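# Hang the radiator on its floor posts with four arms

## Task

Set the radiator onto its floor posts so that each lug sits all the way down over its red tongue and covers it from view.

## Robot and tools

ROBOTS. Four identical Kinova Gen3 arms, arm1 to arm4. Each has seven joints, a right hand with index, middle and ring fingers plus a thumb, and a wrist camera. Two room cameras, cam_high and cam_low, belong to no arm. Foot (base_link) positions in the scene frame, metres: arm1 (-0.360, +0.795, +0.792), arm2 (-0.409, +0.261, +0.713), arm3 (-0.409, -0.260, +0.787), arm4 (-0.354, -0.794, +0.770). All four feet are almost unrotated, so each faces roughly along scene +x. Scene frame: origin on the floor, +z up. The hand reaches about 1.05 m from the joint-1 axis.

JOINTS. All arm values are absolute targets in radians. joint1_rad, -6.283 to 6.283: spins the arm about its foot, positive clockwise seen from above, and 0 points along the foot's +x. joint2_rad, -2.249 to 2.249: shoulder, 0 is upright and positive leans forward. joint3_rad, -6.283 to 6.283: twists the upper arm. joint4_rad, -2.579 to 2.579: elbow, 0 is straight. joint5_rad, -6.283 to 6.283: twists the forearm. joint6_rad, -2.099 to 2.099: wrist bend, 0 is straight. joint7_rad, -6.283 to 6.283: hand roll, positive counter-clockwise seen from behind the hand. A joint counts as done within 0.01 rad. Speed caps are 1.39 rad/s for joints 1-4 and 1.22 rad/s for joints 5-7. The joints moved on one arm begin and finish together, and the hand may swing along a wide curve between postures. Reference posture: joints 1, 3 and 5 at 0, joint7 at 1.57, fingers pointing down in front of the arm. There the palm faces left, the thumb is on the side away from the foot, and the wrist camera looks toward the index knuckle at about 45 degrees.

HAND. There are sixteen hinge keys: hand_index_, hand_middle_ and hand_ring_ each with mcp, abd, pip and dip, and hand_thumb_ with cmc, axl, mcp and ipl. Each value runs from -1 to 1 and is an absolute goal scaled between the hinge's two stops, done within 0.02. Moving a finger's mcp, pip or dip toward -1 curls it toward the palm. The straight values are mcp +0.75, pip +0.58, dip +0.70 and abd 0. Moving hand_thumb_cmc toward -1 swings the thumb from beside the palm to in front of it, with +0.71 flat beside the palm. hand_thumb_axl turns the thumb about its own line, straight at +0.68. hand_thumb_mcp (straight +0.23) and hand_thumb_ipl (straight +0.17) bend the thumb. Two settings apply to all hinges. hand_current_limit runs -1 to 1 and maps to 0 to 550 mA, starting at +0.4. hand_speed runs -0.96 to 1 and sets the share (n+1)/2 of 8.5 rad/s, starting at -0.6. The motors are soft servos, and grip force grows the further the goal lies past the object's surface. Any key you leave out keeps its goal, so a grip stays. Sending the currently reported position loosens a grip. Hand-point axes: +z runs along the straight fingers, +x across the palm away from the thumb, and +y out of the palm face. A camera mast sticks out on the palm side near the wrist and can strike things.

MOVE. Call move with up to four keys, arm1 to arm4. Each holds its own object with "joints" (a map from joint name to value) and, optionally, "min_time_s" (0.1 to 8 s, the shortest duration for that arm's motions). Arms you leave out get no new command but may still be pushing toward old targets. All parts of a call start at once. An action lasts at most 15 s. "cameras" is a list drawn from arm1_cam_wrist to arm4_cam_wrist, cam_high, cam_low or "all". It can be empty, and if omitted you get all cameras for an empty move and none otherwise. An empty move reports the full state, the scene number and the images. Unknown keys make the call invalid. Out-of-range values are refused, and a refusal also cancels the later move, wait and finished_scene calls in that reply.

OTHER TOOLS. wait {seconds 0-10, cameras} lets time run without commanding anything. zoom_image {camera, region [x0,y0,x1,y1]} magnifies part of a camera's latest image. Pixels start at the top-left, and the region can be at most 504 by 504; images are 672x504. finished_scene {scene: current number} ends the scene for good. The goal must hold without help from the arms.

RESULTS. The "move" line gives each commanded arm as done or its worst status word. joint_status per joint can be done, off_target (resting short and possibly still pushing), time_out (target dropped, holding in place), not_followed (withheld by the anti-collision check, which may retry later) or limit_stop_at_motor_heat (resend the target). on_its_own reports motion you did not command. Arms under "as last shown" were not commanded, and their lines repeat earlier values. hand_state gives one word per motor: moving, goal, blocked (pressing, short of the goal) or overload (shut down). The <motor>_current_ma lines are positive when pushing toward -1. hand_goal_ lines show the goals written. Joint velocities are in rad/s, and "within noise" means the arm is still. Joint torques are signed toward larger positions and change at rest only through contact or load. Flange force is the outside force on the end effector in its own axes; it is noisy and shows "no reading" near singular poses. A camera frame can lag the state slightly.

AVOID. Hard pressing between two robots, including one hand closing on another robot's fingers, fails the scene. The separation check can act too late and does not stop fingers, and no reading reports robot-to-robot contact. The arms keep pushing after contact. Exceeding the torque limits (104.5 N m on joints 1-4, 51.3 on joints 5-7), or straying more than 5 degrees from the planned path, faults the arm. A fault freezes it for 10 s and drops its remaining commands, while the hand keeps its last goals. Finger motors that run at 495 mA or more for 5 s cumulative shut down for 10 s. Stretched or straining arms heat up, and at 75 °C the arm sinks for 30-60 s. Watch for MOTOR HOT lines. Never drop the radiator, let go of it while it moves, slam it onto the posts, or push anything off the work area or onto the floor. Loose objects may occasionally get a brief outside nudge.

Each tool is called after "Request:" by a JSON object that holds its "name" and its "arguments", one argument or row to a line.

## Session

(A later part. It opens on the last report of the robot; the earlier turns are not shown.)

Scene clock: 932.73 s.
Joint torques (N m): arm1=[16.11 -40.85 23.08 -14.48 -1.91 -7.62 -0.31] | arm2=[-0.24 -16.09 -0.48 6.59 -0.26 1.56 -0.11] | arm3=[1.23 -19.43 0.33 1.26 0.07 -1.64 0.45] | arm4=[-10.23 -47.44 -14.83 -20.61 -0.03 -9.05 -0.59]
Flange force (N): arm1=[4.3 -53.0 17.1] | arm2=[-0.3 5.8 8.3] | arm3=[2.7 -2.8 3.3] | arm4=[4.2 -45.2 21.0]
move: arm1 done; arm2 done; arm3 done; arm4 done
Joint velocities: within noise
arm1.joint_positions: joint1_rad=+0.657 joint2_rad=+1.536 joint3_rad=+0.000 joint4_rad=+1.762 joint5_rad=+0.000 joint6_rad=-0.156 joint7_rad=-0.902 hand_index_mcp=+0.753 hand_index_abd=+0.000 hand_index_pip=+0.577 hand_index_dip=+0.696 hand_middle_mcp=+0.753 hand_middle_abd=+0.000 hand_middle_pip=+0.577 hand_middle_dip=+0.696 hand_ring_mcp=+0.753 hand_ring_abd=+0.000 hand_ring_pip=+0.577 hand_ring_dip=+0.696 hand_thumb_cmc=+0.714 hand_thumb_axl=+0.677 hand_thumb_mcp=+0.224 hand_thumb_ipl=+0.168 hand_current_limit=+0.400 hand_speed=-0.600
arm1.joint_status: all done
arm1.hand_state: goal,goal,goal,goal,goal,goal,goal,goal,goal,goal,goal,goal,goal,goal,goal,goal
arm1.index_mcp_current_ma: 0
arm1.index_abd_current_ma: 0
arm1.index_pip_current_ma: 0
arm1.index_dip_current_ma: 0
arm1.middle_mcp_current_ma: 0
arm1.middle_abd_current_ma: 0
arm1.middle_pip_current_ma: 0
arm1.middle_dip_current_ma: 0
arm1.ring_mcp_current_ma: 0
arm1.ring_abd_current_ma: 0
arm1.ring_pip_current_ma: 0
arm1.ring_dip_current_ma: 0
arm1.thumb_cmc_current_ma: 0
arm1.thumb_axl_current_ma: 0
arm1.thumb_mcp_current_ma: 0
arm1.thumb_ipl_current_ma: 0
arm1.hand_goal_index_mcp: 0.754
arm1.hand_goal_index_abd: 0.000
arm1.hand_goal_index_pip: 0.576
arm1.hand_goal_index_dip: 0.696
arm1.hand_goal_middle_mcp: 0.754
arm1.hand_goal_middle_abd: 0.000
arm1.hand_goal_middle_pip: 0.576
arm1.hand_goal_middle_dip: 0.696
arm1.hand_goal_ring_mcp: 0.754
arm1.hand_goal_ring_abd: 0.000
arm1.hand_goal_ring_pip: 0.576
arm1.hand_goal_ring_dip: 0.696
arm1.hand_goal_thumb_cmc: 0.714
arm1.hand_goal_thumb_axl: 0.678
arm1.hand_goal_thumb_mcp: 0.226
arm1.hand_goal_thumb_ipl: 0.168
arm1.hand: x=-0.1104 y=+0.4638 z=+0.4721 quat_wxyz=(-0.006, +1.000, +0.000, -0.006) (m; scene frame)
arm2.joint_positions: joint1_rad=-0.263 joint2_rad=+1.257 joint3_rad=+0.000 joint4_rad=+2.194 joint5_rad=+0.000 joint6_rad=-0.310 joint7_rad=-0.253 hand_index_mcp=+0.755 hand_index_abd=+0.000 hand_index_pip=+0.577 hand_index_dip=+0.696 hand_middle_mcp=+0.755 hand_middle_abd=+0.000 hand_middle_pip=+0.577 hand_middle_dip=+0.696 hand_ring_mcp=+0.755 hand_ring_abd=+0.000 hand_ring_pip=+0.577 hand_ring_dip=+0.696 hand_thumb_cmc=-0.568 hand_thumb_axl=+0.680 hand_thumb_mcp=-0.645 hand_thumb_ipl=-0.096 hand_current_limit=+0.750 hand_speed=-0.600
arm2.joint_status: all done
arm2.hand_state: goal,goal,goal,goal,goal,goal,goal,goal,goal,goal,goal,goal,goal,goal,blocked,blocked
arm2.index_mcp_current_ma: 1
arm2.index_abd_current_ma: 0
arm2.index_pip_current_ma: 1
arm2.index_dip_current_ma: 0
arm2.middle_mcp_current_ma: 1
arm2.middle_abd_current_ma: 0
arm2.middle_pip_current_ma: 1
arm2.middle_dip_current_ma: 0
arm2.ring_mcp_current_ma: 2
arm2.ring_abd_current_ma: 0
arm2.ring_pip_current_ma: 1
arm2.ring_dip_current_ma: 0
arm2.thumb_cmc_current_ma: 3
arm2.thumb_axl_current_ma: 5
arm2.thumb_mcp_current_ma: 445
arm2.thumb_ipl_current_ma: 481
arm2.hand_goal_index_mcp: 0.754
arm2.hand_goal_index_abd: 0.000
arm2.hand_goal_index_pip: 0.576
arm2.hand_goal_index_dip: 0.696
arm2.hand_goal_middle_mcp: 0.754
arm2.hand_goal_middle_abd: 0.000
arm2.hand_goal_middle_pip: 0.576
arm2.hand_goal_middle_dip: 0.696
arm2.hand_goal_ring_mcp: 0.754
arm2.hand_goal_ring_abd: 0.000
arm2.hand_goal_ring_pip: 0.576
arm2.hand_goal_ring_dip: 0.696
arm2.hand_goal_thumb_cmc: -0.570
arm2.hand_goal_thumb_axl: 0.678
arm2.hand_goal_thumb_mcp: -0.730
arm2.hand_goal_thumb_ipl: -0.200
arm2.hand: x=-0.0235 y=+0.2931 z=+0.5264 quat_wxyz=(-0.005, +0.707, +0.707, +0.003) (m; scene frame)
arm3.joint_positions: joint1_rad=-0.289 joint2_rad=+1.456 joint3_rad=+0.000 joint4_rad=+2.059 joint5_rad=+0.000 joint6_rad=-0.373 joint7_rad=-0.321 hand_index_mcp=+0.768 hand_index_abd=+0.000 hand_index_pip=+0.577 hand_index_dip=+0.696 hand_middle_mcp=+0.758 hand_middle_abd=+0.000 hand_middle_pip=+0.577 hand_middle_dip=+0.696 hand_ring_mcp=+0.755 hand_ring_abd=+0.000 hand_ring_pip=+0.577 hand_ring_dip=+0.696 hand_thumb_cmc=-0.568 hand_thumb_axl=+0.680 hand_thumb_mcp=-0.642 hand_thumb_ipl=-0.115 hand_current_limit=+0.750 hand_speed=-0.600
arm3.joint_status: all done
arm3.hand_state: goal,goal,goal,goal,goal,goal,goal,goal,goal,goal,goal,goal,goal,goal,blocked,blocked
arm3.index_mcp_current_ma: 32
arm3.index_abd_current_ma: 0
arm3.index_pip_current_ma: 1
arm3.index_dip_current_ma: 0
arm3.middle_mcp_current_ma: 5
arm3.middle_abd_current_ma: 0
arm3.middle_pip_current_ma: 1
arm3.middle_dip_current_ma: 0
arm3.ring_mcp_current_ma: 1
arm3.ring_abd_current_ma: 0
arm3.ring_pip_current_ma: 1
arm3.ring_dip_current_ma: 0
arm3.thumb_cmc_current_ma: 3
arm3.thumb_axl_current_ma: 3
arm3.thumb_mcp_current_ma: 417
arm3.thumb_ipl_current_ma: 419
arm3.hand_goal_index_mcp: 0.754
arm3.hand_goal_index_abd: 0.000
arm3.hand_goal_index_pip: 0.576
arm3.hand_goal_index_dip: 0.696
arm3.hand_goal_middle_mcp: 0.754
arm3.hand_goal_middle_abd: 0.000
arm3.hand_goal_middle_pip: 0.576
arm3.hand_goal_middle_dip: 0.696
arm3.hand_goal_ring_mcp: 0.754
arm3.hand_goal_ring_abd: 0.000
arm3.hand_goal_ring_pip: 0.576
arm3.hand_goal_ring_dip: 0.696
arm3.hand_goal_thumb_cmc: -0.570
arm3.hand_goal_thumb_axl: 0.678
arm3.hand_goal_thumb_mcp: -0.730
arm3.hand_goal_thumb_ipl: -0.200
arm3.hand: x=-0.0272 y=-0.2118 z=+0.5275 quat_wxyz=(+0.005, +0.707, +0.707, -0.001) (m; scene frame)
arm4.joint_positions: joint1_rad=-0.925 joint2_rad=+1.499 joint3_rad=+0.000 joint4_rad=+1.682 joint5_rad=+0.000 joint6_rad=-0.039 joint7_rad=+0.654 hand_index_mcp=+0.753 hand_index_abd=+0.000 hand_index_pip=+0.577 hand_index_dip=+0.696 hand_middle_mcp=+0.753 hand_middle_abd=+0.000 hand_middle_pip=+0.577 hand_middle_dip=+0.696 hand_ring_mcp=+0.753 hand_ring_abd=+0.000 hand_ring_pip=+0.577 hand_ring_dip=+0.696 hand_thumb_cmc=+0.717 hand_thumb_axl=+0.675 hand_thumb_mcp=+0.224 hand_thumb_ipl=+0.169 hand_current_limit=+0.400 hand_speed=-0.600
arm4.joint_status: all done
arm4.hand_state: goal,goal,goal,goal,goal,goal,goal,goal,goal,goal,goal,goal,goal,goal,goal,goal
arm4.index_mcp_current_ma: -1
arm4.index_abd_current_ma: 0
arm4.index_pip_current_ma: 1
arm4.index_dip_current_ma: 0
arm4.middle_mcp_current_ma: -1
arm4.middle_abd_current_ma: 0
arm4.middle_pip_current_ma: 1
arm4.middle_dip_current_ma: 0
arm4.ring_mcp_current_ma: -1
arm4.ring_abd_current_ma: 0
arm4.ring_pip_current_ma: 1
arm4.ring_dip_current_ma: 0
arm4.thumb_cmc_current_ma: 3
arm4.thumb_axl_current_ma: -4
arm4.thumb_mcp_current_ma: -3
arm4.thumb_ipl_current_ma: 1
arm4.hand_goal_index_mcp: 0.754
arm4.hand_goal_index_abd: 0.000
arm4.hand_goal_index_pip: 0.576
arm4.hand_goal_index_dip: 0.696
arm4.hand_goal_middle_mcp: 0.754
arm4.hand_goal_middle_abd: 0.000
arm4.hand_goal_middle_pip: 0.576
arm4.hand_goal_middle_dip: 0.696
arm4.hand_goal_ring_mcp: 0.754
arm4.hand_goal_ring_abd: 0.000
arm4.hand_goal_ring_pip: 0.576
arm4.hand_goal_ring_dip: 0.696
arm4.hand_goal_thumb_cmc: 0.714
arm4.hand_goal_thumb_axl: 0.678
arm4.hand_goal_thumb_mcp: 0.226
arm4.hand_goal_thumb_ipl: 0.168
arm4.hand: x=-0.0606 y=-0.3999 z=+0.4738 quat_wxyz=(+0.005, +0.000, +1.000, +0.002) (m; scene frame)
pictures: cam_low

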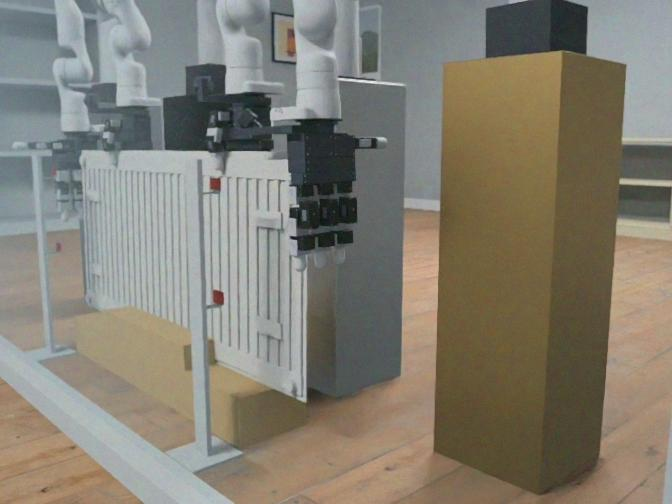

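Request:
{"name": "move", "arguments": {
  "cameras": ["arm1_cam_wrist","arm4_cam_wrist","cam_low"]
}}

Request:
{"name": "zoom_image", "arguments": {
  "camera": "arm1_cam_wrist",
  "region": [150, 0, 500, 420]
}}

Request:
{"name": "zoom_image", "arguments": {
  "camera": "cam_low",
  "region": [76, 140, 126, 190]
}}

Scene clock: 958.83 s.
Joint torques (N m): arm1=[16.15 -40.89 23.08 -14.51 -1.93 -7.6 -0.32] | arm2=[-0.23 -16.1 -0.38 6.61 -0.26 1.61 -0.12] | arm3=[1.21 -19.5 0.37 1.29 0.14 -1.74 0.5] | arm4=[-10.22 -47.38 -14.8 -20.62 -0.02 -9.03 -0.58]
Flange force (N): arm1=[4.2 -53.1 17.1] | arm2=[-0.2 5.7 8.3] | arm3=[3.0 -2.5 3.5] | arm4=[4.3 -45.2 20.8]
Joint velocities: within noise
arm1.joint_positions: joint1_rad=+0.657 joint2_rad=+1.536 joint3_rad=+0.000 joint4_rad=+1.762 joint5_rad=+0.000 joint6_rad=-0.156 joint7_rad=-0.902 hand_index_mcp=+0.753 hand_index_abd=+0.000 hand_index_pip=+0.577 hand_index_dip=+0.696 hand_middle_mcp=+0.753 hand_middle_abd=+0.000 hand_middle_pip=+0.577 hand_middle_dip=+0.696 hand_ring_mcp=+0.753 hand_ring_abd=+0.000 hand_ring_pip=+0.577 hand_ring_dip=+0.696 hand_thumb_cmc=+0.714 hand_thumb_axl=+0.677 hand_thumb_mcp=+0.224 hand_thumb_ipl=+0.168 hand_current_limit=+0.400 hand_speed=-0.600
arm1.joint_status: all done
arm1.hand_state: goal,goal,goal,goal,goal,goal,goal,goal,goal,goal,goal,goal,goal,goal,goal,goal
arm1.index_mcp_current_ma: 0
arm1.index_abd_current_ma: 0
arm1.index_pip_current_ma: 0
arm1.index_dip_current_ma: 0
arm1.middle_mcp_current_ma: 0
arm1.middle_abd_current_ma: 0
arm1.middle_pip_current_ma: 0
arm1.middle_dip_current_ma: 0
arm1.ring_mcp_current_ma: 0
arm1.ring_abd_current_ma: 0
arm1.ring_pip_current_ma: 0
arm1.ring_dip_current_ma: 0
arm1.thumb_cmc_current_ma: 0
arm1.thumb_axl_current_ma: 0
arm1.thumb_mcp_current_ma: 0
arm1.thumb_ipl_current_ma: 0
arm1.hand_goal_index_mcp: 0.754
arm1.hand_goal_index_abd: 0.000
arm1.hand_goal_index_pip: 0.576
arm1.hand_goal_index_dip: 0.696
arm1.hand_goal_middle_mcp: 0.754
arm1.hand_goal_middle_abd: 0.000
arm1.hand_goal_middle_pip: 0.576
arm1.hand_goal_middle_dip: 0.696
arm1.hand_goal_ring_mcp: 0.754
arm1.hand_goal_ring_abd: 0.000
arm1.hand_goal_ring_pip: 0.576
arm1.hand_goal_ring_dip: 0.696
arm1.hand_goal_thumb_cmc: 0.714
arm1.hand_goal_thumb_axl: 0.678
arm1.hand_goal_thumb_mcp: 0.226
arm1.hand_goal_thumb_ipl: 0.168
arm1.hand: x=-0.1104 y=+0.4638 z=+0.4721 quat_wxyz=(-0.006, +1.000, +0.000, -0.006) (m; scene frame)
arm2.joint_positions: joint1_rad=-0.263 joint2_rad=+1.257 joint3_rad=+0.000 joint4_rad=+2.194 joint5_rad=+0.000 joint6_rad=-0.310 joint7_rad=-0.253 hand_index_mcp=+0.755 hand_index_abd=+0.000 hand_index_pip=+0.577 hand_index_dip=+0.696 hand_middle_mcp=+0.755 hand_middle_abd=+0.000 hand_middle_pip=+0.577 hand_middle_dip=+0.696 hand_ring_mcp=+0.755 hand_ring_abd=+0.000 hand_ring_pip=+0.577 hand_ring_dip=+0.696 hand_thumb_cmc=-0.568 hand_thumb_axl=+0.680 hand_thumb_mcp=-0.645 hand_thumb_ipl=-0.096 hand_current_limit=+0.750 hand_speed=-0.600
arm2.joint_status: all done
arm2.hand_state: goal,goal,goal,goal,goal,goal,goal,goal,goal,goal,goal,goal,goal,goal,blocked,blocked
arm2.index_mcp_current_ma: 1
arm2.index_abd_current_ma: 0
arm2.index_pip_current_ma: 1
arm2.index_dip_current_ma: 0
arm2.middle_mcp_current_ma: 1
arm2.middle_abd_current_ma: 0
arm2.middle_pip_current_ma: 1
arm2.middle_dip_current_ma: 0
arm2.ring_mcp_current_ma: 2
arm2.ring_abd_current_ma: 0
arm2.ring_pip_current_ma: 1
arm2.ring_dip_current_ma: 0
arm2.thumb_cmc_current_ma: 3
arm2.thumb_axl_current_ma: 5
arm2.thumb_mcp_current_ma: 445
arm2.thumb_ipl_current_ma: 481
arm2.hand_goal_index_mcp: 0.754
arm2.hand_goal_index_abd: 0.000
arm2.hand_goal_index_pip: 0.576
arm2.hand_goal_index_dip: 0.696
arm2.hand_goal_middle_mcp: 0.754
arm2.hand_goal_middle_abd: 0.000
arm2.hand_goal_middle_pip: 0.576
arm2.hand_goal_middle_dip: 0.696
arm2.hand_goal_ring_mcp: 0.754
arm2.hand_goal_ring_abd: 0.000
arm2.hand_goal_ring_pip: 0.576
arm2.hand_goal_ring_dip: 0.696
arm2.hand_goal_thumb_cmc: -0.570
arm2.hand_goal_thumb_axl: 0.678
arm2.hand_goal_thumb_mcp: -0.730
arm2.hand_goal_thumb_ipl: -0.200
arm2.hand: x=-0.0235 y=+0.2931 z=+0.5264 quat_wxyz=(-0.005, +0.707, +0.707, +0.003) (m; scene frame)
arm3.joint_positions: joint1_rad=-0.289 joint2_rad=+1.456 joint3_rad=+0.000 joint4_rad=+2.059 joint5_rad=+0.000 joint6_rad=-0.373 joint7_rad=-0.321 hand_index_mcp=+0.768 hand_index_abd=+0.000 hand_index_pip=+0.577 hand_index_dip=+0.696 hand_middle_mcp=+0.758 hand_middle_abd=+0.000 hand_middle_pip=+0.577 hand_middle_dip=+0.696 hand_ring_mcp=+0.755 hand_ring_abd=+0.000 hand_ring_pip=+0.577 hand_ring_dip=+0.696 hand_thumb_cmc=-0.568 hand_thumb_axl=+0.680 hand_thumb_mcp=-0.642 hand_thumb_ipl=-0.115 hand_current_limit=+0.750 hand_speed=-0.600
arm3.joint_status: all done
arm3.hand_state: goal,goal,goal,goal,goal,goal,goal,goal,goal,goal,goal,goal,goal,goal,blocked,blocked
arm3.index_mcp_current_ma: 32
arm3.index_abd_current_ma: 0
arm3.index_pip_current_ma: 1
arm3.index_dip_current_ma: 0
arm3.middle_mcp_current_ma: 5
arm3.middle_abd_current_ma: 0
arm3.middle_pip_current_ma: 1
arm3.middle_dip_current_ma: 0
arm3.ring_mcp_current_ma: 1
arm3.ring_abd_current_ma: 0
arm3.ring_pip_current_ma: 1
arm3.ring_dip_current_ma: 0
arm3.thumb_cmc_current_ma: 3
arm3.thumb_axl_current_ma: 3
arm3.thumb_mcp_current_ma: 417
arm3.thumb_ipl_current_ma: 419
arm3.hand_goal_index_mcp: 0.754
arm3.hand_goal_index_abd: 0.000
arm3.hand_goal_index_pip: 0.576
arm3.hand_goal_index_dip: 0.696
arm3.hand_goal_middle_mcp: 0.754
arm3.hand_goal_middle_abd: 0.000
arm3.hand_goal_middle_pip: 0.576
arm3.hand_goal_middle_dip: 0.696
arm3.hand_goal_ring_mcp: 0.754
arm3.hand_goal_ring_abd: 0.000
arm3.hand_goal_ring_pip: 0.576
arm3.hand_goal_ring_dip: 0.696
arm3.hand_goal_thumb_cmc: -0.570
arm3.hand_goal_thumb_axl: 0.678
arm3.hand_goal_thumb_mcp: -0.730
arm3.hand_goal_thumb_ipl: -0.200
arm3.hand: x=-0.0272 y=-0.2118 z=+0.5275 quat_wxyz=(+0.005, +0.707, +0.707, -0.001) (m; scene frame)
arm4.joint_positions: joint1_rad=-0.925 joint2_rad=+1.499 joint3_rad=+0.000 joint4_rad=+1.682 joint5_rad=+0.000 joint6_rad=-0.039 joint7_rad=+0.654 hand_index_mcp=+0.753 hand_index_abd=+0.000 hand_index_pip=+0.577 hand_index_dip=+0.696 hand_middle_mcp=+0.753 hand_middle_abd=+0.000 hand_middle_pip=+0.577 hand_middle_dip=+0.696 hand_ring_mcp=+0.753 hand_ring_abd=+0.000 hand_ring_pip=+0.577 hand_ring_dip=+0.696 hand_thumb_cmc=+0.717 hand_thumb_axl=+0.675 hand_thumb_mcp=+0.224 hand_thumb_ipl=+0.169 hand_current_limit=+0.400 hand_speed=-0.600
arm4.joint_status: all done
arm4.hand_state: goal,goal,goal,goal,goal,goal,goal,goal,goal,goal,goal,goal,goal,goal,goal,goal
arm4.index_mcp_current_ma: -1
arm4.index_abd_current_ma: 0
arm4.index_pip_current_ma: 1
arm4.index_dip_current_ma: 0
arm4.middle_mcp_current_ma: -1
arm4.middle_abd_current_ma: 0
arm4.middle_pip_current_ma: 1
arm4.middle_dip_current_ma: 0
arm4.ring_mcp_current_ma: -1
arm4.ring_abd_current_ma: 0
arm4.ring_pip_current_ma: 1
arm4.ring_dip_current_ma: 0
arm4.thumb_cmc_current_ma: 3
arm4.thumb_axl_current_ma: -4
arm4.thumb_mcp_current_ma: -3
arm4.thumb_ipl_current_ma: 1
arm4.hand_goal_index_mcp: 0.754
arm4.hand_goal_index_abd: 0.000
arm4.hand_goal_index_pip: 0.576
arm4.hand_goal_index_dip: 0.696
arm4.hand_goal_middle_mcp: 0.754
arm4.hand_goal_middle_abd: 0.000
arm4.hand_goal_middle_pip: 0.576
arm4.hand_goal_middle_dip: 0.696
arm4.hand_goal_ring_mcp: 0.754
arm4.hand_goal_ring_abd: 0.000
arm4.hand_goal_ring_pip: 0.576
arm4.hand_goal_ring_dip: 0.696
arm4.hand_goal_thumb_cmc: 0.714
arm4.hand_goal_thumb_axl: 0.678
arm4.hand_goal_thumb_mcp: 0.226
arm4.hand_goal_thumb_ipl: 0.168
arm4.hand: x=-0.0606 y=-0.3999 z=+0.4738 quat_wxyz=(+0.005, +0.000, +1.000, +0.002) (m; scene frame)
pictures: arm1_cam_wrist, arm4_cam_wrist, cam_low

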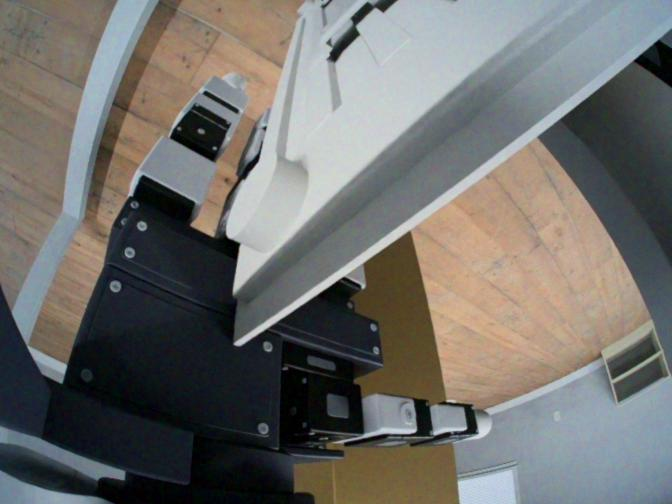

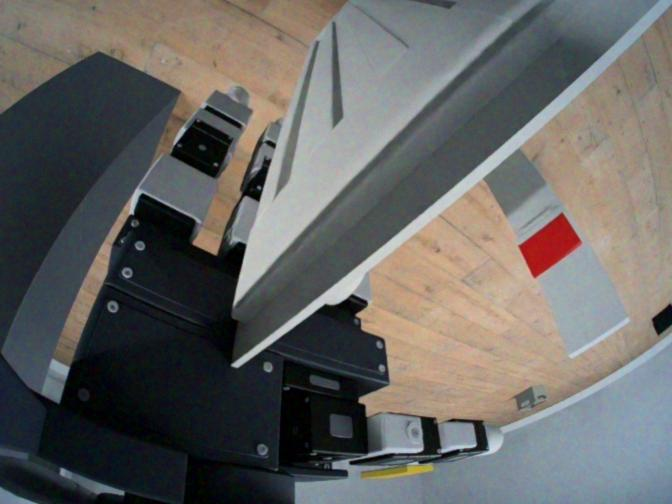

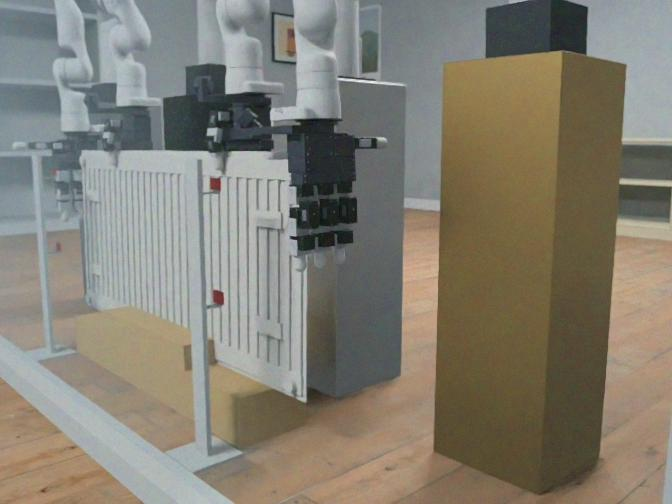

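Scaled by 1.200 from the camera's 672x504 image, which has a finer 960x720 frame.

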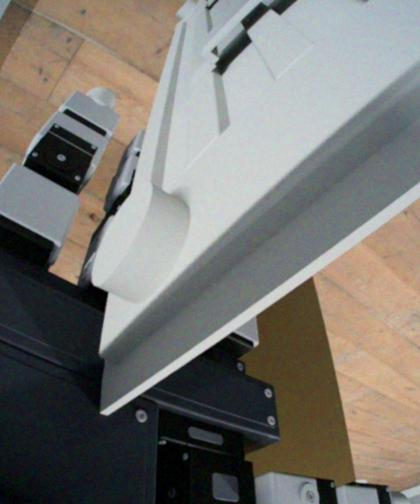

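Scaled by 10.080 from the camera's 672x504 image, which has a finer 960x720 frame.

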